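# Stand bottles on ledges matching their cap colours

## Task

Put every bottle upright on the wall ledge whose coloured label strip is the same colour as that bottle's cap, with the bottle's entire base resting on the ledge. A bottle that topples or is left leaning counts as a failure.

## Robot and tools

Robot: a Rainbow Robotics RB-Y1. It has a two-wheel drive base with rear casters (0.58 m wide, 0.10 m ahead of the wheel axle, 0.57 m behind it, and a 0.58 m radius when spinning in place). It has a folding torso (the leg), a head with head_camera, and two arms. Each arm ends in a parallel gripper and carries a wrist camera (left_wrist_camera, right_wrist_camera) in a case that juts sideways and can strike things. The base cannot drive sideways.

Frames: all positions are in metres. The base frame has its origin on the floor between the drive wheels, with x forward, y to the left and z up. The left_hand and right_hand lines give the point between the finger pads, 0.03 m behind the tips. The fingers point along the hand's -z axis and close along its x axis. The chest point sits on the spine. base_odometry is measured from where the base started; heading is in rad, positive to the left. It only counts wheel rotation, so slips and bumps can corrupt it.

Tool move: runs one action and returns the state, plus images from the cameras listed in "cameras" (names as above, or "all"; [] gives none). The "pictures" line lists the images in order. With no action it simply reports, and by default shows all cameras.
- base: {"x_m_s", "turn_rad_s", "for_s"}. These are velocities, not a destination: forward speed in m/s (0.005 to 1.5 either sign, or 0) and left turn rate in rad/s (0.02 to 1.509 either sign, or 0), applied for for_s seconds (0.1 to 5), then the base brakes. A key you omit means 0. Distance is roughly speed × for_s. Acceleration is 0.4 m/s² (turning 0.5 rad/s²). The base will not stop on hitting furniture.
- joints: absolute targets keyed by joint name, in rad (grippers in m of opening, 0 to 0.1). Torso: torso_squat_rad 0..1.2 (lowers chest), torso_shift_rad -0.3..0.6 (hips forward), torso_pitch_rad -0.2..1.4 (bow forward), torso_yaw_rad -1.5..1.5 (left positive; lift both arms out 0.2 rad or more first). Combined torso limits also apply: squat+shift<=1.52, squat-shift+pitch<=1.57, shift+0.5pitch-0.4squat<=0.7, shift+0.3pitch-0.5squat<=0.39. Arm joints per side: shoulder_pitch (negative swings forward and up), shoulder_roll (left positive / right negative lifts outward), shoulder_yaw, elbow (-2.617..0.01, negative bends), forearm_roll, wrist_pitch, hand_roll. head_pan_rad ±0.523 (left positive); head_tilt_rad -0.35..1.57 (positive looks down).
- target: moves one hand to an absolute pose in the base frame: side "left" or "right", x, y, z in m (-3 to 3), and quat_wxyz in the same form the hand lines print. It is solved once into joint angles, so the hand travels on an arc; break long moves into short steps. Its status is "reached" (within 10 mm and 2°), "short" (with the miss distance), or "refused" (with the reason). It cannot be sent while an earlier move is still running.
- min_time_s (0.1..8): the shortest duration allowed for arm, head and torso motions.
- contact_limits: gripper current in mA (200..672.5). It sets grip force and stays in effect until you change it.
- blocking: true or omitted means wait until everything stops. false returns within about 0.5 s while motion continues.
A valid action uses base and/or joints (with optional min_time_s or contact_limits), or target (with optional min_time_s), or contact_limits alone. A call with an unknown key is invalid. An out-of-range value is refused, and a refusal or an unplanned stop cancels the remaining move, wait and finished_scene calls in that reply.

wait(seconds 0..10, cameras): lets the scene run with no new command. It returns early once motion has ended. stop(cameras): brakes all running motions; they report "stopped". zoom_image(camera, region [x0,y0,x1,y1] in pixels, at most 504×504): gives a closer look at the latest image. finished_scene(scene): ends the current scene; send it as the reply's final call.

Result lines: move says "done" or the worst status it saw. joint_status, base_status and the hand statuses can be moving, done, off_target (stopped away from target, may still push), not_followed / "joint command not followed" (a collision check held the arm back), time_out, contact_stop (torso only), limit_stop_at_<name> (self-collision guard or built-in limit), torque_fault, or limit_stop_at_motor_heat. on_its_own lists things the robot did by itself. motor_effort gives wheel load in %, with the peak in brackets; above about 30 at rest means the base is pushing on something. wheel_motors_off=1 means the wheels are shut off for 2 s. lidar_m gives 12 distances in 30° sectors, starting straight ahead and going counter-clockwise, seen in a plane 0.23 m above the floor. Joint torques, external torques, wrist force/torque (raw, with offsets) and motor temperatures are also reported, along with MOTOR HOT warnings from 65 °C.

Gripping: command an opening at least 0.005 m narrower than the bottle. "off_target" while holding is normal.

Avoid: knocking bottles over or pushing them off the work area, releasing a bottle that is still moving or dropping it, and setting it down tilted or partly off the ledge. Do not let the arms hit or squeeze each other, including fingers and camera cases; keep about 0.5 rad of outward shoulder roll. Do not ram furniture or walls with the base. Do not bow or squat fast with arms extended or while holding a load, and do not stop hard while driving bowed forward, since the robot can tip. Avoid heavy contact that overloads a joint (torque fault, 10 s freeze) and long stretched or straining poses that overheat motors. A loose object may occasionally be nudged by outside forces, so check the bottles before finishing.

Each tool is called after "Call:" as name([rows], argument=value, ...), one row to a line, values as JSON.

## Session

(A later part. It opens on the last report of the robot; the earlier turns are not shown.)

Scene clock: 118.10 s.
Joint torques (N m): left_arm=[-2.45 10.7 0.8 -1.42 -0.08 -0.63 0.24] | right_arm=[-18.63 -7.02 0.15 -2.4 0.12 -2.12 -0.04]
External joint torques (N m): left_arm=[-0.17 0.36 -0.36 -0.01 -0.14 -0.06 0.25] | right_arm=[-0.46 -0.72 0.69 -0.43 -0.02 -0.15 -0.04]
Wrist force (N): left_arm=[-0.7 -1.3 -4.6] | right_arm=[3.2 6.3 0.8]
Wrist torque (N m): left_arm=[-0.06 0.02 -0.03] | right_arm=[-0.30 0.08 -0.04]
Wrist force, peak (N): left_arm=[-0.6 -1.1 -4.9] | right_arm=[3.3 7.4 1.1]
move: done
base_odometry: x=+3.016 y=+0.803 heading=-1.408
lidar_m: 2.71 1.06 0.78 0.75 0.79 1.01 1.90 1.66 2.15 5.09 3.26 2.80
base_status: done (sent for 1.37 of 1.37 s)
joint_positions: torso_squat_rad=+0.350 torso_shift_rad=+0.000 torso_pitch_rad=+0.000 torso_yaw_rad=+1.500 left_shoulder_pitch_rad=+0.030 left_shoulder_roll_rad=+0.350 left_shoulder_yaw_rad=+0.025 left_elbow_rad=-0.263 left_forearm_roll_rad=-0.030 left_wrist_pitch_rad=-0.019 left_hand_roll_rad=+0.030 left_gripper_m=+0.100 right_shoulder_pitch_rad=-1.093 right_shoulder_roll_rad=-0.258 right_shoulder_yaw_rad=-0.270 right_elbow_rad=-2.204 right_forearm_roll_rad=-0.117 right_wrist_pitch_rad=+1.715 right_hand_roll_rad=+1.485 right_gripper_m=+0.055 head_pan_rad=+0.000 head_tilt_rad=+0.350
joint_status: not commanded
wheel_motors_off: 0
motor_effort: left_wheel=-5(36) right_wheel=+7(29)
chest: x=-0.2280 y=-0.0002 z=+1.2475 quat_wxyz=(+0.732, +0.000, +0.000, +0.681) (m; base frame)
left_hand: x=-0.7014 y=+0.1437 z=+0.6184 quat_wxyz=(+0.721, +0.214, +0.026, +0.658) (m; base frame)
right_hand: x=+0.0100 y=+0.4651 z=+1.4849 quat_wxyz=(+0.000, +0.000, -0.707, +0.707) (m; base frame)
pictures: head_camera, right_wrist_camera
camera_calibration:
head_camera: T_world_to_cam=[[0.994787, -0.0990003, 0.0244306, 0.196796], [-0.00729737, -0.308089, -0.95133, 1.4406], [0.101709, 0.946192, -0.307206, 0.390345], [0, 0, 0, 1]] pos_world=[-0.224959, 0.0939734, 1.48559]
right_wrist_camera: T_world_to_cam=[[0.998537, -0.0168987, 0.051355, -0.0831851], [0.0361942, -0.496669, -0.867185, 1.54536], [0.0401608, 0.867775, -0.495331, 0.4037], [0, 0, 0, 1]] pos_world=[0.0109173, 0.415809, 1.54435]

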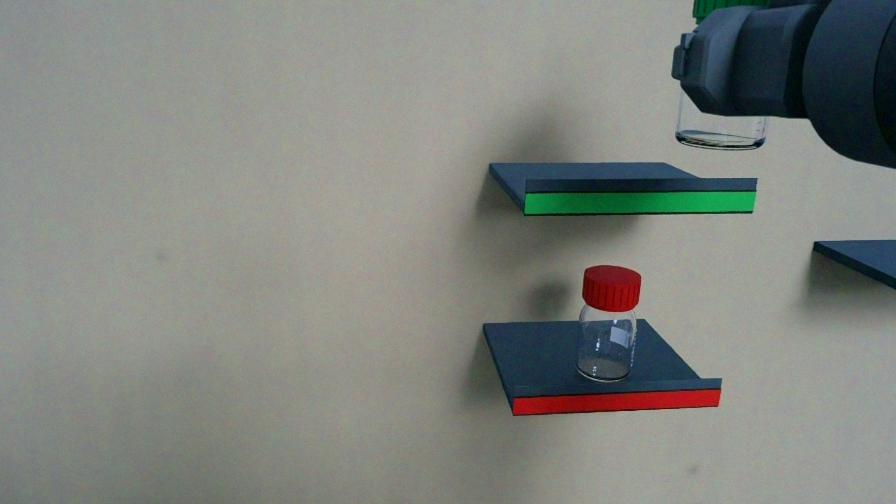

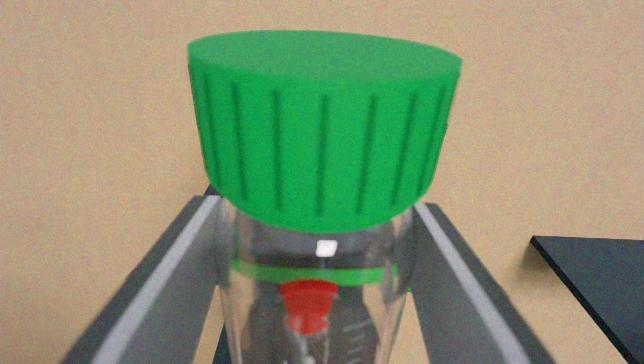

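Call:
move(target={"side": "right", "x": 0.012, "y": 0.645, "z": 1.512, "quat_wxyz": [0, 0, 0.7071, -0.7071]}, min_time_s=1.2)

Call:
move(target={"side": "right", "x": 0.012, "y": 0.645, "z": 1.433, "quat_wxyz": [0, 0, 0.7071, -0.7071]}, min_time_s=1.0, cameras=["head_camera", "right_wrist_camera"])

Call:
move(target={"side": "right", "x": 0.012, "y": 0.645, "z": 1.4275, "quat_wxyz": [0, 0, 0.7071, -0.7071]}, min_time_s=0.5, cameras=["right_wrist_camera"])

Scene clock: 120.57 s.
Joint torques (N m): left_arm=[-2.53 10.96 0.67 -1.43 -0.07 -0.65 0.32] | right_arm=[-25.07 -10.58 0.94 -7.16 0.11 -1.81 0.06]
External joint torques (N m): left_arm=[-0.26 0.61 -0.5 -0.02 -0.13 -0.08 0.33] | right_arm=[-0.57 -1.83 1.46 0.14 -0.04 0.17 0.06]
Wrist force (N): left_arm=[-0.5 -0.9 -4.2] | right_arm=[3.0 5.9 0.5]
Wrist torque (N m): left_arm=[-0.11 0.04 -0.04] | right_arm=[-0.16 0.07 -0.23]
Wrist force, peak (N): left_arm=[-0.8 -0.9 -4.7] | right_arm=[3.0 8.5 1.1]
move: done
base_odometry: x=+3.016 y=+0.803 heading=-1.408
lidar_m: 2.71 1.06 0.78 0.75 0.78 1.01 1.91 1.66 2.15 5.09 3.26 2.79
base_status: not commanded
joint_positions: torso_squat_rad=+0.350 torso_shift_rad=+0.000 torso_pitch_rad=+0.000 torso_yaw_rad=+1.500 left_shoulder_pitch_rad=+0.030 left_shoulder_roll_rad=+0.350 left_shoulder_yaw_rad=+0.025 left_elbow_rad=-0.263 left_forearm_roll_rad=-0.030 left_wrist_pitch_rad=-0.019 left_hand_roll_rad=+0.030 left_gripper_m=+0.100 right_shoulder_pitch_rad=-1.381 right_shoulder_roll_rad=-0.307 right_shoulder_yaw_rad=-0.268 right_elbow_rad=-1.246 right_forearm_roll_rad=-0.093 right_wrist_pitch_rad=+1.049 right_hand_roll_rad=+1.539 right_gripper_m=+0.055 head_pan_rad=+0.000 head_tilt_rad=+0.350
joint_status: all done
wheel_motors_off: 0
motor_effort: left_wheel=-5(6) right_wheel=+5(7)
chest: x=-0.2279 y=-0.0001 z=+1.2475 quat_wxyz=(+0.732, +0.000, +0.000, +0.681) (m; base frame)
left_hand: x=-0.7014 y=+0.1436 z=+0.6184 quat_wxyz=(+0.721, +0.214, +0.026, +0.658) (m; base frame)
right_hand: x=+0.0120 y=+0.6449 z=+1.5117 quat_wxyz=(+0.000, +0.000, -0.707, +0.707) (m; base frame)
right_hand_status: reached (checked arc, planned for 1.2 s): 0 mm and 0.0 deg off.
pictures: none

Scene clock: 121.90 s.
Joint torques (N m): left_arm=[-2.41 11.11 0.81 -1.43 -0.02 -0.69 0.27] | right_arm=[-23.58 -8.79 1.1 -8.31 0.2 -2.56 0.04]
External joint torques (N m): left_arm=[-0.14 0.77 -0.36 -0.02 -0.07 -0.11 0.28] | right_arm=[0.34 -0.83 1.59 -0.53 0.05 -0.59 0.04]
Wrist force (N): left_arm=[-0.7 -1.0 -4.5] | right_arm=[3.4 6.0 0.8]
Wrist torque (N m): left_arm=[-0.09 0.03 -0.03] | right_arm=[-0.19 0.11 -0.27]
Wrist force, peak (N): left_arm=[-0.4 -0.7 -4.7] | right_arm=[3.2 7.4 -0.2]
move: done
base_odometry: x=+3.016 y=+0.803 heading=-1.408
lidar_m: 2.72 1.07 0.78 0.75 0.78 1.01 1.90 1.66 2.15 5.10 3.27 2.80
base_status: not commanded
joint_positions: torso_squat_rad=+0.350 torso_shift_rad=+0.000 torso_pitch_rad=+0.000 torso_yaw_rad=+1.500 left_shoulder_pitch_rad=+0.030 left_shoulder_roll_rad=+0.350 left_shoulder_yaw_rad=+0.025 left_elbow_rad=-0.263 left_forearm_roll_rad=-0.030 left_wrist_pitch_rad=-0.019 left_hand_roll_rad=+0.030 left_gripper_m=+0.100 right_shoulder_pitch_rad=-1.145 right_shoulder_roll_rad=-0.226 right_shoulder_yaw_rad=-0.251 right_elbow_rad=-1.424 right_forearm_roll_rad=-0.078 right_wrist_pitch_rad=+0.979 right_hand_roll_rad=+1.544 right_gripper_m=+0.055 head_pan_rad=+0.000 head_tilt_rad=+0.350
joint_status: all done
wheel_motors_off: 0
motor_effort: left_wheel=-6(6) right_wheel=+7(7)
chest: x=-0.2279 y=-0.0002 z=+1.2475 quat_wxyz=(+0.732, +0.000, +0.000, +0.681) (m; base frame)
left_hand: x=-0.7014 y=+0.1436 z=+0.6184 quat_wxyz=(+0.721, +0.214, +0.026, +0.658) (m; base frame)
right_hand: x=+0.0122 y=+0.6451 z=+1.4329 quat_wxyz=(+0.000, +0.000, -0.707, +0.707) (m; base frame)
right_hand_status: reached (checked arc, planned for 1.0 s): 0 mm and 0.0 deg off.
pictures: head_camera, right_wrist_camera
camera_calibration:
head_camera: T_world_to_cam=[[0.994787, -0.0990318, 0.0243364, 0.196949], [-0.00739618, -0.308079, -0.951332, 1.44061], [0.10171, 0.946193, -0.307205, 0.39025], [0, 0, 0, 1]] pos_world=[-0.224959, 0.0940735, 1.48559]
right_wrist_camera: T_world_to_cam=[[0.998549, -0.0169057, 0.0511324, -0.0793278], [0.0359921, -0.496783, -0.867128, 1.58949], [0.0400611, 0.86771, -0.495453, 0.221827], [0, 0, 0, 1]] pos_world=[0.013117, 0.595808, 1.49225]

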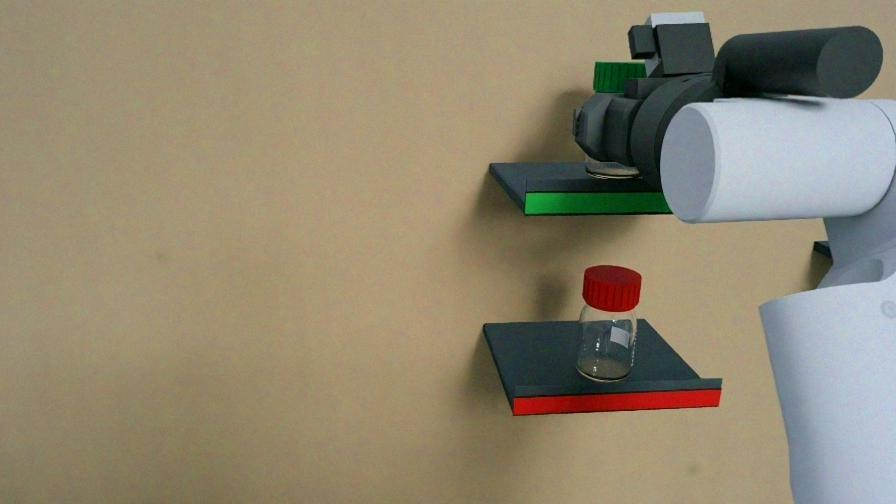

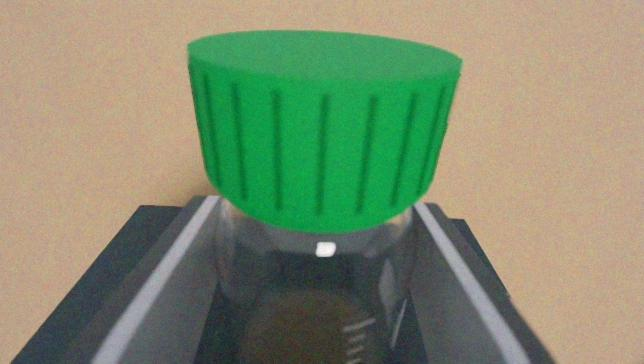

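Scene clock: 122.73 s.
Joint torques (N m): left_arm=[-2.5 10.9 0.96 -1.44 -0.02 -0.75 0.2] | right_arm=[-19.71 -5.87 2.24 -6.44 -0.17 -1.07 0.13]
External joint torques (N m): left_arm=[-0.23 0.56 -0.21 -0.03 -0.08 -0.18 0.21] | right_arm=[4.15 2.03 2.74 1.37 -0.31 0.9 0.14]
Wrist force (N): left_arm=[-0.4 -1.1 -4.4] | right_arm=[1.7 0.4 -0.4]
Wrist torque (N m): left_arm=[-0.11 0.05 -0.03] | right_arm=[-0.36 0.12 -0.23]
Wrist force, peak (N): left_arm=[-0.1 -1.1 -4.7] | right_arm=[3.8 6.6 0.6]
move: done
base_odometry: x=+3.016 y=+0.803 heading=-1.408
lidar_m: 2.72 1.07 0.78 0.74 0.77 1.01 1.90 1.66 2.16 5.09 3.26 2.79
base_status: not commanded
joint_positions: torso_squat_rad=+0.350 torso_shift_rad=+0.000 torso_pitch_rad=+0.000 torso_yaw_rad=+1.500 left_shoulder_pitch_rad=+0.030 left_shoulder_roll_rad=+0.350 left_shoulder_yaw_rad=+0.025 left_elbow_rad=-0.263 left_forearm_roll_rad=-0.030 left_wrist_pitch_rad=-0.019 left_hand_roll_rad=+0.030 left_gripper_m=+0.100 right_shoulder_pitch_rad=-1.131 right_shoulder_roll_rad=-0.221 right_shoulder_yaw_rad=-0.250 right_elbow_rad=-1.432 right_forearm_roll_rad=-0.077 right_wrist_pitch_rad=+0.971 right_hand_roll_rad=+1.545 right_gripper_m=+0.055 head_pan_rad=+0.000 head_tilt_rad=+0.350
joint_status: all done
wheel_motors_off: 0
motor_effort: left_wheel=-6(6) right_wheel=+6(7)
chest: x=-0.2279 y=-0.0002 z=+1.2475 quat_wxyz=(+0.732, +0.000, +0.000, +0.681) (m; base frame)
left_hand: x=-0.7014 y=+0.1437 z=+0.6184 quat_wxyz=(+0.721, +0.214, +0.026, +0.658) (m; base frame)
right_hand: x=+0.0123 y=+0.6449 z=+1.4284 quat_wxyz=(+0.000, +0.000, -0.708, +0.707) (m; base frame)
right_hand_status: reached (checked arc, planned for 0.5 s): 1 mm and 0.1 deg off.
pictures: right_wrist_camera
camera_calibration:
right_wrist_camera: T_world_to_cam=[[0.998533, -0.017352, 0.0512985, -0.0791852], [0.0359923, -0.495126, -0.868075, 1.58586], [0.0404621, 0.868648, -0.493775, 0.216794], [0, 0, 0, 1]] pos_world=[0.0132181, 0.595511, 1.48776]

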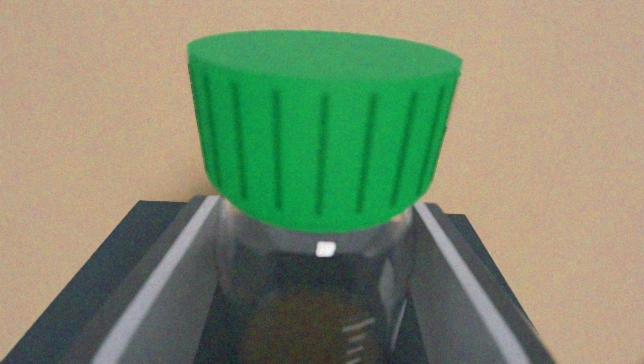

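Call:
move(joints={"right_gripper_m": 0.09}, cameras=["right_wrist_camera"])

Call:
move(target={"side": "right", "x": 0.012, "y": 0.64, "z": 1.51, "quat_wxyz": [0, 0, 0.7071, -0.7071]}, min_time_s=0.9)

Call:
move(target={"side": "right", "x": 0.01, "y": 0.46, "z": 1.46, "quat_wxyz": [0, 0, 0.7071, -0.7071]}, min_time_s=1.1)

Call:
move(base={"x_m_s": 0.6, "for_s": 1.3}, joints={"right_shoulder_pitch_rad": -0.321, "right_shoulder_roll_rad": -0.037, "right_shoulder_yaw_rad": -0.107, "right_elbow_rad": -2.458, "right_forearm_roll_rad": -0.082, "right_wrist_pitch_rad": 1.192, "right_hand_roll_rad": 1.582}, min_time_s=1.5, cameras=["head_camera", "right_wrist_camera"])

Scene clock: 124.07 s.
Joint torques (N m): left_arm=[-2.08 10.95 0.55 -1.59 -0.06 -0.7 0.16] | right_arm=[-21.91 -7.56 1.89 -6.67 -0.03 -1.72 0.22]
External joint torques (N m): left_arm=[0.2 0.61 -0.62 -0.18 -0.11 -0.13 0.17] | right_arm=[1.95 0.34 2.38 1.15 -0.17 0.25 0.22]
Wrist force (N): left_arm=[-0.5 -0.9 -4.5] | right_arm=[3.0 4.5 1.2]
Wrist torque (N m): left_arm=[-0.12 0.05 -0.03] | right_arm=[-0.22 0.06 -0.22]
Wrist force, peak (N): left_arm=[-0.4 -0.8 -4.8] | right_arm=[3.3 5.4 0.8]
move: done
base_odometry: x=+3.016 y=+0.803 heading=-1.408
lidar_m: 2.72 1.07 0.78 0.75 0.78 1.01 1.90 1.65 2.15 5.10 3.26 2.80
base_status: not commanded
joint_positions: torso_squat_rad=+0.350 torso_shift_rad=+0.000 torso_pitch_rad=+0.000 torso_yaw_rad=+1.500 left_shoulder_pitch_rad=+0.030 left_shoulder_roll_rad=+0.350 left_shoulder_yaw_rad=+0.025 left_elbow_rad=-0.263 left_forearm_roll_rad=-0.030 left_wrist_pitch_rad=-0.019 left_hand_roll_rad=+0.030 left_gripper_m=+0.100 right_shoulder_pitch_rad=-1.131 right_shoulder_roll_rad=-0.221 right_shoulder_yaw_rad=-0.249 right_elbow_rad=-1.432 right_forearm_roll_rad=-0.077 right_wrist_pitch_rad=+0.971 right_hand_roll_rad=+1.545 right_gripper_m=+0.090 head_pan_rad=+0.000 head_tilt_rad=+0.350
joint_status: all done
wheel_motors_off: 0
motor_effort: left_wheel=-6(6) right_wheel=+7(8)
chest: x=-0.2279 y=-0.0002 z=+1.2475 quat_wxyz=(+0.732, +0.000, +0.000, +0.681) (m; base frame)
left_hand: x=-0.7014 y=+0.1437 z=+0.6184 quat_wxyz=(+0.721, +0.214, +0.026, +0.658) (m; base frame)
right_hand: x=+0.0122 y=+0.6450 z=+1.4280 quat_wxyz=(+0.000, +0.000, -0.707, +0.707) (m; base frame)
pictures: right_wrist_camera
camera_calibration:
right_wrist_camera: T_world_to_cam=[[0.998541, -0.0171323, 0.0512132, -0.0790665], [0.0359911, -0.495895, -0.867636, 1.58537], [0.040261, 0.868213, -0.494555, 0.217935], [0, 0, 0, 1]] pos_world=[0.0131176, 0.59561, 1.48736]

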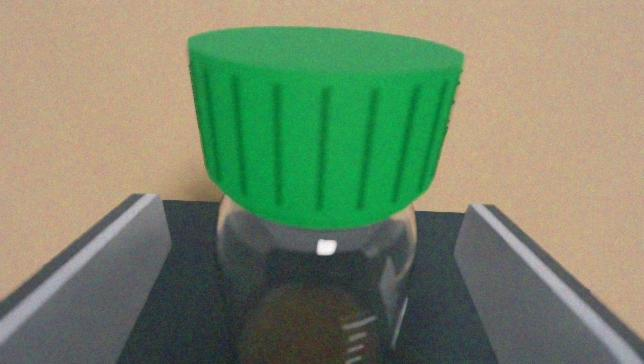

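Scene clock: 125.30 s.
Joint torques (N m): left_arm=[-2.16 10.53 0.53 -1.44 -0.02 -0.66 0.22] | right_arm=[-24.52 -9.97 -1.06 -6.44 0.2 -1.51 -0.27]
External joint torques (N m): left_arm=[0.11 0.19 -0.63 -0.03 -0.08 -0.08 0.23] | right_arm=[-0.2 -1.31 -0.54 0.72 0.05 0.46 -0.26]
Wrist force (N): left_arm=[-0.7 -1.0 -4.2] | right_arm=[3.2 4.8 1.2]
Wrist torque (N m): left_arm=[-0.10 0.05 -0.04] | right_arm=[-0.32 0.12 -0.08]
Wrist force, peak (N): left_arm=[-0.8 -1.0 -4.7] | right_arm=[3.0 5.5 0.7]
move: done
base_odometry: x=+3.016 y=+0.803 heading=-1.408
lidar_m: 2.71 1.07 0.78 0.75 0.78 1.01 1.90 1.66 2.15 5.10 3.26 2.80
base_status: not commanded
joint_positions: torso_squat_rad=+0.350 torso_shift_rad=+0.000 torso_pitch_rad=+0.000 torso_yaw_rad=+1.500 left_shoulder_pitch_rad=+0.030 left_shoulder_roll_rad=+0.350 left_shoulder_yaw_rad=+0.025 left_elbow_rad=-0.263 left_forearm_roll_rad=-0.030 left_wrist_pitch_rad=-0.019 left_hand_roll_rad=+0.030 left_gripper_m=+0.100 right_shoulder_pitch_rad=-1.363 right_shoulder_roll_rad=-0.301 right_shoulder_yaw_rad=-0.269 right_elbow_rad=-1.287 right_forearm_roll_rad=-0.092 right_wrist_pitch_rad=+1.071 right_hand_roll_rad=+1.539 right_gripper_m=+0.090 head_pan_rad=+0.000 head_tilt_rad=+0.350
joint_status: all done
wheel_motors_off: 0
motor_effort: left_wheel=-6(6) right_wheel=+6(7)
chest: x=-0.2279 y=-0.0002 z=+1.2475 quat_wxyz=(+0.732, +0.000, +0.000, +0.681) (m; base frame)
left_hand: x=-0.7014 y=+0.1437 z=+0.6184 quat_wxyz=(+0.721, +0.214, +0.026, +0.658) (m; base frame)
right_hand: x=+0.0119 y=+0.6398 z=+1.5099 quat_wxyz=(+0.000, +0.000, -0.707, +0.707) (m; base frame)
right_hand_status: reached (checked arc, planned for 0.9 s): 0 mm and 0.0 deg off.
pictures: none

Scene clock: 126.87 s.
Joint torques (N m): left_arm=[-2.33 11.14 0.77 -1.7 -0.15 -0.58 0.28] | right_arm=[-17.44 -5.58 0.76 -2.01 0.19 -2.15 -0.02]
External joint torques (N m): left_arm=[-0.05 0.79 -0.4 -0.29 -0.2 -0.01 0.29] | right_arm=[0.17 0.31 1.23 0.16 0.06 -0.19 -0.01]
Wrist force (N): left_arm=[-0.3 -1.1 -4.4] | right_arm=[2.8 5.1 0.4]
Wrist torque (N m): left_arm=[-0.09 0.08 -0.04] | right_arm=[-0.29 0.04 -0.09]
Wrist force, peak (N): left_arm=[-0.5 -1.0 -4.7] | right_arm=[3.0 5.9 0.2]
move: done
base_odometry: x=+3.016 y=+0.803 heading=-1.408
lidar_m: 2.72 1.07 0.78 0.75 0.78 1.01 1.91 1.66 2.15 5.09 3.26 2.80
base_status: not commanded
joint_positions: torso_squat_rad=+0.350 torso_shift_rad=+0.000 torso_pitch_rad=+0.000 torso_yaw_rad=+1.500 left_shoulder_pitch_rad=+0.030 left_shoulder_roll_rad=+0.350 left_shoulder_yaw_rad=+0.025 left_elbow_rad=-0.263 left_forearm_roll_rad=-0.030 left_wrist_pitch_rad=-0.019 left_hand_roll_rad=+0.030 left_gripper_m=+0.100 right_shoulder_pitch_rad=-1.000 right_shoulder_roll_rad=-0.224 right_shoulder_yaw_rad=-0.261 right_elbow_rad=-2.279 right_forearm_roll_rad=-0.110 right_wrist_pitch_rad=+1.692 right_hand_roll_rad=+1.495 right_gripper_m=+0.090 head_pan_rad=+0.000 head_tilt_rad=+0.350
joint_status: all done
wheel_motors_off: 0
motor_effort: left_wheel=-7(7) right_wheel=+6(7)
chest: x=-0.2279 y=-0.0002 z=+1.2475 quat_wxyz=(+0.732, +0.000, +0.000, +0.681) (m; base frame)
left_hand: x=-0.7014 y=+0.1436 z=+0.6184 quat_wxyz=(+0.721, +0.214, +0.026, +0.658) (m; base frame)
right_hand: x=+0.0101 y=+0.4600 z=+1.4600 quat_wxyz=(+0.000, +0.000, -0.707, +0.707) (m; base frame)
right_hand_status: reached (checked arc, planned for 1.2 s): 0 mm and 0.0 deg off.
pictures: none

Scene clock: 130.03 s.
Joint torques (N m): left_arm=[-2.76 11.79 0.91 -1.5 -0.14 -0.62 0.28] | right_arm=[-11.91 -1.12 1.34 -6.06 -0.02 -1.83 0.12]
External joint torques (N m): left_arm=[-0.48 1.46 -0.26 -0.09 -0.19 -0.05 0.29] | right_arm=[0.75 0.84 1.45 0.27 -0.07 0.14 0.13]
Wrist force (N): left_arm=[-0.6 -1.2 -4.5] | right_arm=[3.3 3.7 0.5]
Wrist torque (N m): left_arm=[-0.09 0.02 -0.02] | right_arm=[-0.25 0.16 -0.32]
Wrist force, peak (N): left_arm=[-0.5 -0.7 -4.9] | right_arm=[4.4 5.2 1.9]
move: done
base_odometry: x=+3.142 y=+0.033 heading=-1.408
lidar_m: 1.94 1.06 0.77 0.74 0.77 1.07 1.75 2.41 3.56 5.10 2.54 1.99
base_status: done (sent for 1.3 of 1.3 s)
joint_positions: torso_squat_rad=+0.350 torso_shift_rad=+0.000 torso_pitch_rad=+0.000 torso_yaw_rad=+1.500 left_shoulder_pitch_rad=+0.030 left_shoulder_roll_rad=+0.350 left_shoulder_yaw_rad=+0.025 left_elbow_rad=-0.263 left_forearm_roll_rad=-0.030 left_wrist_pitch_rad=-0.019 left_hand_roll_rad=+0.030 left_gripper_m=+0.100 right_shoulder_pitch_rad=-0.321 right_shoulder_roll_rad=-0.037 right_shoulder_yaw_rad=-0.107 right_elbow_rad=-2.458 right_forearm_roll_rad=-0.082 right_wrist_pitch_rad=+1.192 right_hand_roll_rad=+1.582 right_gripper_m=+0.090 head_pan_rad=+0.000 head_tilt_rad=+0.350
joint_status: all done
wheel_motors_off: 0
motor_effort: left_wheel=-6(42) right_wheel=+2(30)
chest: x=-0.2279 y=-0.0002 z=+1.2475 quat_wxyz=(+0.732, +0.000, +0.000, +0.681) (m; base frame)
left_hand: x=-0.7013 y=+0.1436 z=+0.6183 quat_wxyz=(+0.721, +0.214, +0.026, +0.658) (m; base frame)
right_hand: x=+0.0102 y=+0.4499 z=+1.3004 quat_wxyz=(+0.000, +0.000, -0.707, +0.707) (m; base frame)
pictures: head_camera, right_wrist_camera
camera_calibration:
head_camera: T_world_to_cam=[[0.994798, -0.0989304, 0.0243032, 0.196881], [-0.00738361, -0.30796, -0.951371, 1.44063], [0.101604, 0.946242, -0.307088, 0.390133], [0, 0, 0, 1]] pos_world=[-0.224859, 0.0939727, 1.48559]
right_wrist_camera: T_world_to_cam=[[0.998495, -0.0172326, 0.0520679, -0.0748988], [0.0366922, -0.495724, -0.867705, 1.37806], [0.0407641, 0.868309, -0.494345, 0.323888], [0, 0, 0, 1]] pos_world=[0.0110192, 0.40061, 1.35976]

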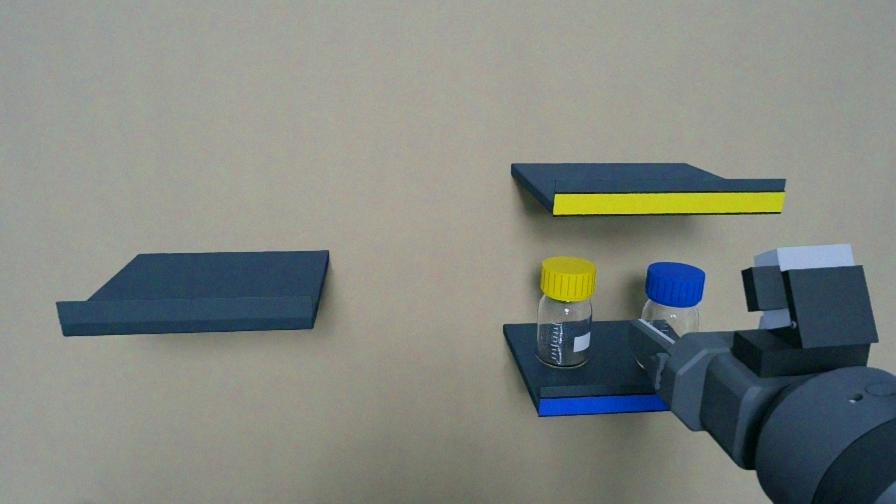

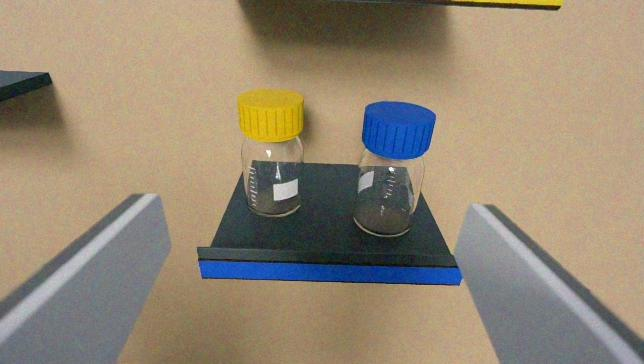

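Call:
move(joints={"right_gripper_m": 0.082}, blocking=false)

Call:
move(target={"side": "right", "x": -0.0285, "y": 0.56, "z": 1.285, "quat_wxyz": [0, 0, 0.7071, -0.7071]}, min_time_s=0.9, cameras=["right_wrist_camera"])

Scene clock: 132.20 s.
Joint torques (N m): left_arm=[-2.35 11.72 0.48 -1.45 -0.07 -0.56 0.27] | right_arm=[-11.91 -1.56 1.74 -6.05 0.12 -1.76 0.1]
External joint torques (N m): left_arm=[-0.07 1.38 -0.68 -0.04 -0.13 0.01 0.28] | right_arm=[0.75 0.4 1.85 0.28 0.07 0.22 0.11]
Wrist force (N): left_arm=[-0.3 -1.1 -4.6] | right_arm=[3.2 3.6 0.6]
Wrist torque (N m): left_arm=[-0.09 0.07 -0.04] | right_arm=[-0.14 0.12 -0.31]
Wrist force, peak (N): left_arm=[-0.7 -1.1 -4.7] | right_arm=[3.3 5.5 1.0]
move: moving
base_odometry: x=+3.142 y=+0.033 heading=-1.408
lidar_m: 1.94 1.06 0.78 0.74 0.78 1.08 1.75 2.41 3.56 5.10 2.53 1.98
base_status: not commanded
joint_positions: torso_squat_rad=+0.350 torso_shift_rad=+0.000 torso_pitch_rad=+0.000 torso_yaw_rad=+1.500 left_shoulder_pitch_rad=+0.030 left_shoulder_roll_rad=+0.350 left_shoulder_yaw_rad=+0.025 left_elbow_rad=-0.263 left_forearm_roll_rad=-0.030 left_wrist_pitch_rad=-0.019 left_hand_roll_rad=+0.030 left_gripper_m=+0.100 right_shoulder_pitch_rad=-0.321 right_shoulder_roll_rad=-0.037 right_shoulder_yaw_rad=-0.107 right_elbow_rad=-2.458 right_forearm_roll_rad=-0.082 right_wrist_pitch_rad=+1.192 right_hand_roll_rad=+1.582 right_gripper_m=+0.082 head_pan_rad=+0.000 head_tilt_rad=+0.350
joint_status: right_gripper_m moving
wheel_motors_off: 0
motor_effort: left_wheel=-6(6) right_wheel=+2(2)
chest: x=-0.2279 y=-0.0002 z=+1.2475 quat_wxyz=(+0.732, +0.000, +0.000, +0.681) (m; base frame)
left_hand: x=-0.7013 y=+0.1436 z=+0.6183 quat_wxyz=(+0.721, +0.214, +0.026, +0.658) (m; base frame)
right_hand: x=+0.0102 y=+0.4499 z=+1.3004 quat_wxyz=(+0.000, +0.000, -0.707, +0.707) (m; base frame)
pictures: none

Scene clock: 133.43 s.
Joint torques (N m): left_arm=[-2.45 11.41 0.79 -1.49 -0.17 -0.51 0.19] | right_arm=[-17.41 -1.44 1.37 -7.47 0.13 -1.72 -0.08]
External joint torques (N m): left_arm=[-0.18 1.07 -0.37 -0.08 -0.22 0.06 0.19] | right_arm=[0.27 0.4 1.34 0.77 -0.09 0.25 -0.07]
Wrist force (N): left_arm=[-0.4 -0.9 -4.3] | right_arm=[3.2 4.7 1.0]
Wrist torque (N m): left_arm=[-0.12 0.07 -0.03] | right_arm=[-0.30 0.12 -0.09]
Wrist force, peak (N): left_arm=[-0.5 -0.9 -4.8] | right_arm=[3.1 6.0 0.8]
move: done
base_odometry: x=+3.142 y=+0.033 heading=-1.408
lidar_m: 1.94 1.06 0.78 0.74 0.78 1.07 1.76 2.41 3.56 5.10 2.53 1.98
base_status: not commanded
joint_positions: torso_squat_rad=+0.350 torso_shift_rad=+0.000 torso_pitch_rad=+0.000 torso_yaw_rad=+1.500 left_shoulder_pitch_rad=+0.030 left_shoulder_roll_rad=+0.350 left_shoulder_yaw_rad=+0.025 left_elbow_rad=-0.263 left_forearm_roll_rad=-0.030 left_wrist_pitch_rad=-0.019 left_hand_roll_rad=+0.030 left_gripper_m=+0.100 right_shoulder_pitch_rad=-0.550 right_shoulder_roll_rad=+0.000 right_shoulder_yaw_rad=-0.056 right_elbow_rad=-1.959 right_forearm_roll_rad=+0.077 right_wrist_pitch_rad=+0.907 right_hand_roll_rad=+1.503 right_gripper_m=+0.082 head_pan_rad=+0.000 head_tilt_rad=+0.350
joint_status: all done
wheel_motors_off: 0
motor_effort: left_wheel=-5(6) right_wheel=+2(3)
chest: x=-0.2279 y=-0.0002 z=+1.2475 quat_wxyz=(+0.732, +0.000, +0.000, +0.681) (m; base frame)
left_hand: x=-0.7013 y=+0.1436 z=+0.6183 quat_wxyz=(+0.721, +0.214, +0.026, +0.658) (m; base frame)
right_hand: x=-0.0284 y=+0.5599 z=+1.2850 quat_wxyz=(+0.000, +0.000, -0.707, +0.707) (m; base frame)
right_hand_status: reached (checked arc, planned for 0.9 s): 0 mm and 0.0 deg off.
pictures: right_wrist_camera
camera_calibration:
right_wrist_camera: T_world_to_cam=[[0.99853, -0.0169592, 0.0514853, -0.0331165], [0.0362951, -0.496286, -0.8674, 1.42064], [0.0402618, 0.867994, -0.494941, 0.22324], [0, 0, 0, 1]] pos_world=[-0.0274824, 0.510709, 1.34446]

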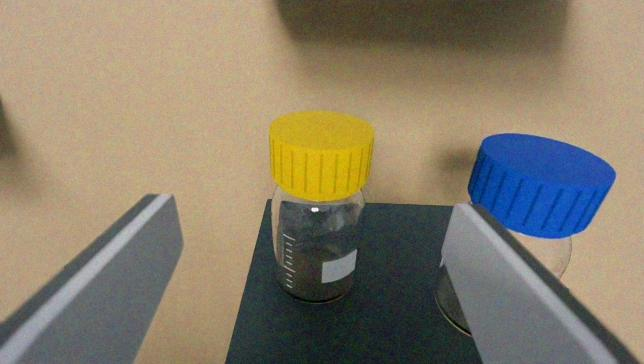

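Call:
move(target={"side": "right", "x": -0.0275, "y": 0.612, "z": 1.248, "quat_wxyz": [0, 0, 0.7071, -0.7071]}, min_time_s=0.8, cameras=["right_wrist_camera"])

Call:
move(target={"side": "right", "x": -0.0275, "y": 0.651, "z": 1.238, "quat_wxyz": [0, 0, 0.7071, -0.7071]}, min_time_s=0.8, cameras=["head_camera", "right_wrist_camera"])

Call:
move(joints={"right_gripper_m": 0.035}, cameras=["right_wrist_camera"])

Call:
move(target={"side": "right", "x": -0.0275, "y": 0.65, "z": 1.263, "quat_wxyz": [0, 0, 0.7071, -0.7071]}, min_time_s=0.7)

Call:
move(target={"side": "right", "x": -0.0275, "y": 0.621, "z": 1.266, "quat_wxyz": [0, 0, 0.7071, -0.7071]}, min_time_s=0.7, cameras=["right_wrist_camera"])

Scene clock: 135.57 s.
Joint torques (N m): left_arm=[-2.41 11.78 0.66 -1.53 0 -0.54 0.33] | right_arm=[-19.99 -3.28 -0.88 -8.58 0.33 -1.78 -0.2]
External joint torques (N m): left_arm=[-0.13 1.44 -0.5 -0.12 -0.06 0.03 0.34] | right_arm=[-0.25 -0.62 -0.83 0.88 0.07 0.19 -0.19]
Wrist force (N): left_arm=[-0.6 -0.9 -4.2] | right_arm=[2.9 4.4 0.6]
Wrist torque (N m): left_arm=[-0.11 0.03 -0.03] | right_arm=[-0.24 0.14 -0.09]
Wrist force, peak (N): left_arm=[-0.4 -1.0 -4.7] | right_arm=[3.6 5.2 1.4]
move: done
base_odometry: x=+3.142 y=+0.033 heading=-1.408
lidar_m: 1.94 1.06 0.77 0.74 0.78 1.08 1.75 2.42 3.56 5.10 2.52 1.98
base_status: not commanded
joint_positions: torso_squat_rad=+0.350 torso_shift_rad=+0.000 torso_pitch_rad=+0.000 torso_yaw_rad=+1.500 left_shoulder_pitch_rad=+0.030 left_shoulder_roll_rad=+0.350 left_shoulder_yaw_rad=+0.025 left_elbow_rad=-0.263 left_forearm_roll_rad=-0.030 left_wrist_pitch_rad=-0.019 left_hand_roll_rad=+0.030 left_gripper_m=+0.100 right_shoulder_pitch_rad=-0.617 right_shoulder_roll_rad=-0.015 right_shoulder_yaw_rad=-0.080 right_elbow_rad=-1.657 right_forearm_roll_rad=+0.086 right_wrist_pitch_rad=+0.671 right_hand_roll_rad=+1.476 right_gripper_m=+0.082 head_pan_rad=+0.000 head_tilt_rad=+0.350
joint_status: all done
wheel_motors_off: 0
motor_effort: left_wheel=-6(6) right_wheel=+2(3)
chest: x=-0.2279 y=-0.0002 z=+1.2475 quat_wxyz=(+0.732, +0.000, +0.000, +0.681) (m; base frame)
left_hand: x=-0.7013 y=+0.1436 z=+0.6183 quat_wxyz=(+0.721, +0.214, +0.026, +0.658) (m; base frame)
right_hand: x=-0.0277 y=+0.6119 z=+1.2479 quat_wxyz=(+0.000, +0.000, -0.707, +0.707) (m; base frame)
right_hand_status: reached (checked arc, planned for 0.8 s): 0 mm and 0.0 deg off.
pictures: right_wrist_camera
camera_calibration:
right_wrist_camera: T_world_to_cam=[[0.998538, -0.0164954, 0.0514692, -0.0312586], [0.036497, -0.496587, -0.867219, 1.41404], [0.0398641, 0.86783, -0.495259, 0.160247], [0, 0, 0, 1]] pos_world=[-0.0267834, 0.56261, 1.30725]

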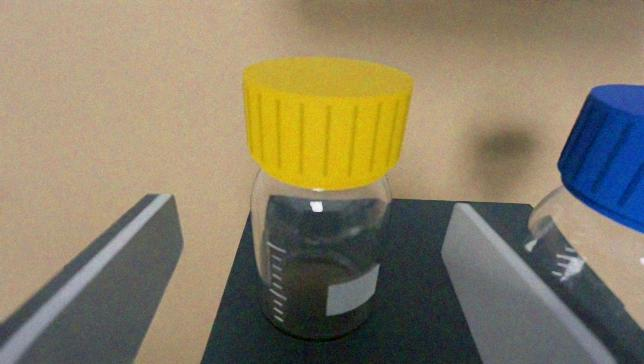

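Scene clock: 136.70 s.
Joint torques (N m): left_arm=[-2.36 11.97 0.9 -1.43 -0.17 -0.61 0.38] | right_arm=[-21.99 -5.04 -0.6 -9.01 0.25 -1.79 -0.22]
External joint torques (N m): left_arm=[-0.09 1.63 -0.26 -0.02 -0.22 -0.04 0.39] | right_arm=[-0.27 -1.21 -0.47 0.95 -0.03 0.17 -0.21]
Wrist force (N): left_arm=[-0.5 -0.8 -4.5] | right_arm=[2.6 5.0 1.0]
Wrist torque (N m): left_arm=[-0.13 0.05 -0.03] | right_arm=[-0.31 0.06 -0.11]
Wrist force, peak (N): left_arm=[-0.9 -1.0 -4.8] | right_arm=[4.0 5.8 0.7]
move: done
base_odometry: x=+3.142 y=+0.033 heading=-1.408
lidar_m: 1.94 1.07 0.77 0.75 0.78 1.07 1.76 2.41 3.57 5.10 2.53 1.98
base_status: not commanded
joint_positions: torso_squat_rad=+0.350 torso_shift_rad=+0.000 torso_pitch_rad=+0.000 torso_yaw_rad=+1.500 left_shoulder_pitch_rad=+0.030 left_shoulder_roll_rad=+0.350 left_shoulder_yaw_rad=+0.025 left_elbow_rad=-0.263 left_forearm_roll_rad=-0.030 left_wrist_pitch_rad=-0.019 left_hand_roll_rad=+0.030 left_gripper_m=+0.100 right_shoulder_pitch_rad=-0.734 right_shoulder_roll_rad=-0.036 right_shoulder_yaw_rad=-0.111 right_elbow_rad=-1.409 right_forearm_roll_rad=+0.101 right_wrist_pitch_rad=+0.535 right_hand_roll_rad=+1.444 right_gripper_m=+0.082 head_pan_rad=+0.000 head_tilt_rad=+0.350
joint_status: all done
wheel_motors_off: 0
motor_effort: left_wheel=-6(6) right_wheel=+2(3)
chest: x=-0.2279 y=-0.0002 z=+1.2475 quat_wxyz=(+0.732, +0.000, +0.000, +0.681) (m; base frame)
left_hand: x=-0.7013 y=+0.1436 z=+0.6183 quat_wxyz=(+0.721, +0.214, +0.026, +0.658) (m; base frame)
right_hand: x=-0.0277 y=+0.6509 z=+1.2379 quat_wxyz=(+0.000, +0.000, -0.707, +0.707) (m; base frame)
right_hand_status: reached (checked arc, planned for 0.8 s): 0 mm and 0.0 deg off.
pictures: head_camera, right_wrist_camera
camera_calibration:
head_camera: T_world_to_cam=[[0.994787, -0.0990241, 0.0243347, 0.196841], [-0.00738254, -0.307959, -0.951371, 1.44063], [0.101703, 0.946232, -0.307085, 0.390151], [0, 0, 0, 1]] pos_world=[-0.224859, 0.0939731, 1.48559]
right_wrist_camera: T_world_to_cam=[[0.998535, -0.0164529, 0.0515522, -0.0302375], [0.0365956, -0.496469, -0.867283, 1.42488], [0.0398634, 0.867898, -0.49514, 0.121217], [0, 0, 0, 1]] pos_world=[-0.0267834, 0.60171, 1.29736]

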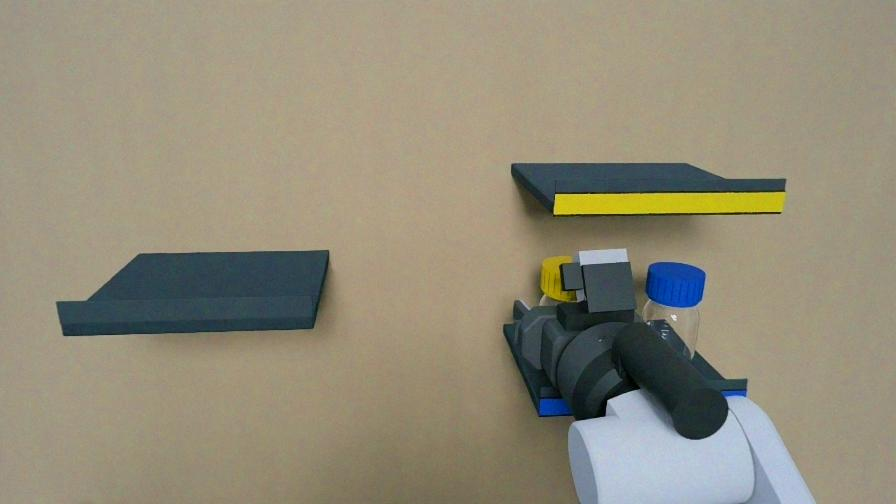

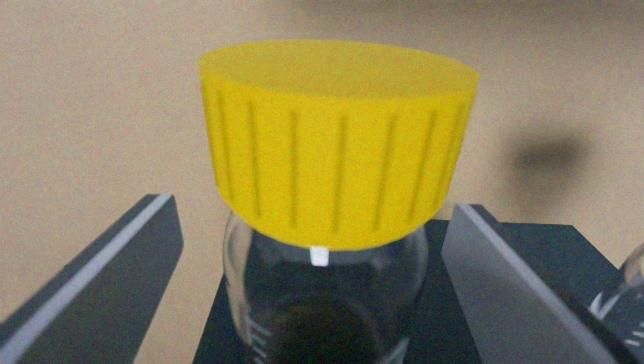

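Scene clock: 137.73 s.
Joint torques (N m): left_arm=[-2.32 11.54 0.88 -1.56 -0.08 -0.69 0.23] | right_arm=[-21.59 -4.92 -0.43 -8.95 0.22 -1.93 -0.04]
External joint torques (N m): left_arm=[-0.05 1.2 -0.29 -0.15 -0.14 -0.12 0.24] | right_arm=[0.13 -1.08 -0.31 1.01 -0.06 0.03 -0.03]
Wrist force (N): left_arm=[-0.6 -1.0 -4.2] | right_arm=[2.4 4.7 1.2]
Wrist torque (N m): left_arm=[-0.10 0.04 -0.04] | right_arm=[-0.29 0.11 -0.07]
Wrist force, peak (N): left_arm=[-0.6 -1.3 -4.6] | right_arm=[3.1 4.9 0.8]
move: off_target
base_odometry: x=+3.142 y=+0.033 heading=-1.408
lidar_m: 1.94 1.06 0.78 0.75 0.78 1.07 1.76 2.42 3.57 5.10 2.53 1.99
base_status: not commanded
joint_positions: torso_squat_rad=+0.350 torso_shift_rad=+0.000 torso_pitch_rad=+0.000 torso_yaw_rad=+1.500 left_shoulder_pitch_rad=+0.030 left_shoulder_roll_rad=+0.350 left_shoulder_yaw_rad=+0.025 left_elbow_rad=-0.263 left_forearm_roll_rad=-0.030 left_wrist_pitch_rad=-0.019 left_hand_roll_rad=+0.030 left_gripper_m=+0.100 right_shoulder_pitch_rad=-0.734 right_shoulder_roll_rad=-0.036 right_shoulder_yaw_rad=-0.111 right_elbow_rad=-1.409 right_forearm_roll_rad=+0.101 right_wrist_pitch_rad=+0.535 right_hand_roll_rad=+1.444 right_gripper_m=+0.055 head_pan_rad=+0.000 head_tilt_rad=+0.350
joint_status: right_gripper_m off_target (ended at +0.055, target +0.035)
wheel_motors_off: 0
motor_effort: left_wheel=-6(6) right_wheel=+2(4)
chest: x=-0.2279 y=-0.0002 z=+1.2475 quat_wxyz=(+0.732, +0.000, +0.000, +0.681) (m; base frame)
left_hand: x=-0.7013 y=+0.1436 z=+0.6183 quat_wxyz=(+0.721, +0.214, +0.026, +0.658) (m; base frame)
right_hand: x=-0.0276 y=+0.6509 z=+1.2379 quat_wxyz=(+0.000, +0.000, -0.707, +0.707) (m; base frame)
pictures: right_wrist_camera
camera_calibration:
right_wrist_camera: T_world_to_cam=[[0.998531, -0.0165399, 0.0516012, -0.030349], [0.0365949, -0.496473, -0.867281, 1.42488], [0.0399633, 0.867895, -0.495138, 0.121215], [0, 0, 0, 1]] pos_world=[-0.0266831, 0.60171, 1.29736]

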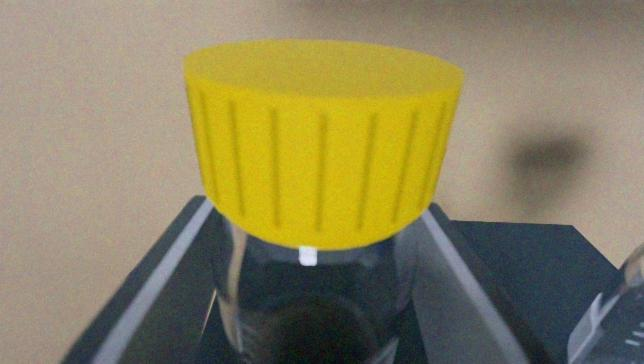

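Scene clock: 138.77 s.
Joint torques (N m): left_arm=[-2.28 11.87 0.76 -1.54 -0.09 -0.57 0.01] | right_arm=[-23.28 -5.62 -0.86 -9.71 0.11 -2.1 0.29]
External joint torques (N m): left_arm=[0 1.53 -0.4 -0.13 -0.15 0.01 0.02] | right_arm=[-1.36 -1.47 -0.63 0 -0.17 -0.14 0.29]
Wrist force (N): left_arm=[-0.6 -0.9 -4.2] | right_arm=[2.7 5.9 0.4]
Wrist torque (N m): left_arm=[-0.13 0.02 -0.02] | right_arm=[-0.25 0.06 -0.29]
Wrist force, peak (N): left_arm=[-0.5 -0.9 -4.8] | right_arm=[3.4 6.3 0.8]
move: done
base_odometry: x=+3.142 y=+0.033 heading=-1.408
lidar_m: 1.94 1.06 0.78 0.74 0.78 1.07 1.76 2.41 3.56 5.10 2.53 1.99
base_status: not commanded
joint_positions: torso_squat_rad=+0.350 torso_shift_rad=+0.000 torso_pitch_rad=+0.000 torso_yaw_rad=+1.500 left_shoulder_pitch_rad=+0.030 left_shoulder_roll_rad=+0.350 left_shoulder_yaw_rad=+0.025 left_elbow_rad=-0.263 left_forearm_roll_rad=-0.030 left_wrist_pitch_rad=-0.019 left_hand_roll_rad=+0.030 left_gripper_m=+0.100 right_shoulder_pitch_rad=-0.769 right_shoulder_roll_rad=-0.047 right_shoulder_yaw_rad=-0.115 right_elbow_rad=-1.446 right_forearm_roll_rad=+0.092 right_wrist_pitch_rad=+0.605 right_hand_roll_rad=+1.445 right_gripper_m=+0.055 head_pan_rad=+0.000 head_tilt_rad=+0.350
joint_status: all done
wheel_motors_off: 0
motor_effort: left_wheel=-5(6) right_wheel=+2(4)
chest: x=-0.2279 y=-0.0002 z=+1.2475 quat_wxyz=(+0.732, +0.000, +0.000, +0.681) (m; base frame)
left_hand: x=-0.7013 y=+0.1436 z=+0.6183 quat_wxyz=(+0.721, +0.214, +0.026, +0.658) (m; base frame)
right_hand: x=-0.0279 y=+0.6495 z=+1.2622 quat_wxyz=(+0.000, +0.000, -0.708, +0.706) (m; base frame)
right_hand_status: reached (checked arc, planned for 0.7 s): 1 mm and 0.1 deg off.
pictures: none

Scene clock: 139.80 s.
Joint torques (N m): left_arm=[-2.39 11.96 0.89 -1.73 -0.17 -0.7 0.25] | right_arm=[-20 -3.28 1.01 -9.24 0.15 -2.31 0.1]
External joint torques (N m): left_arm=[-0.12 1.62 -0.27 -0.32 -0.23 -0.13 0.26] | right_arm=[0.51 0 1.15 0.09 -0.12 -0.34 0.11]
Wrist force (N): left_arm=[-0.4 -0.9 -4.6] | right_arm=[3.0 5.8 0.8]
Wrist torque (N m): left_arm=[-0.11 0.06 -0.03] | right_arm=[-0.20 0.13 -0.19]
Wrist force, peak (N): left_arm=[-0.5 -1.0 -4.7] | right_arm=[4.0 6.9 0.5]
move: done
base_odometry: x=+3.142 y=+0.033 heading=-1.408
lidar_m: 1.94 1.06 0.78 0.75 0.78 1.07 1.76 2.41 3.56 5.09 2.53 1.99
base_status: not commanded
joint_positions: torso_squat_rad=+0.350 torso_shift_rad=+0.000 torso_pitch_rad=+0.000 torso_yaw_rad=+1.500 left_shoulder_pitch_rad=+0.030 left_shoulder_roll_rad=+0.350 left_shoulder_yaw_rad=+0.025 left_elbow_rad=-0.263 left_forearm_roll_rad=-0.030 left_wrist_pitch_rad=-0.019 left_hand_roll_rad=+0.030 left_gripper_m=+0.100 right_shoulder_pitch_rad=-0.684 right_shoulder_roll_rad=-0.029 right_shoulder_yaw_rad=-0.096 right_elbow_rad=-1.622 right_forearm_roll_rad=+0.082 right_wrist_pitch_rad=+0.699 right_hand_roll_rad=+1.470 right_gripper_m=+0.055 head_pan_rad=+0.000 head_tilt_rad=+0.350
joint_status: all done
wheel_motors_off: 0
motor_effort: left_wheel=-5(6) right_wheel=+2(3)
chest: x=-0.2279 y=-0.0002 z=+1.2475 quat_wxyz=(+0.732, +0.000, +0.000, +0.681) (m; base frame)
left_hand: x=-0.7013 y=+0.1436 z=+0.6183 quat_wxyz=(+0.721, +0.214, +0.026, +0.658) (m; base frame)
right_hand: x=-0.0273 y=+0.6213 z=+1.2659 quat_wxyz=(+0.000, +0.000, -0.707, +0.707) (m; base frame)
right_hand_status: reached (checked arc, planned for 0.7 s): 0 mm and 0.0 deg off.
pictures: right_wrist_camera
camera_calibration:
right_wrist_camera: T_world_to_cam=[[0.998533, -0.0171444, 0.0513605, -0.0319207], [0.0360949, -0.496287, -0.867408, 1.43446], [0.0403607, 0.867989, -0.49494, 0.160539], [0, 0, 0, 1]] pos_world=[-0.0263821, 0.572009, 1.32536]

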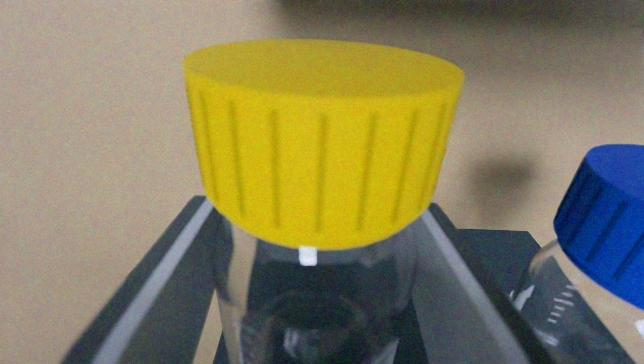

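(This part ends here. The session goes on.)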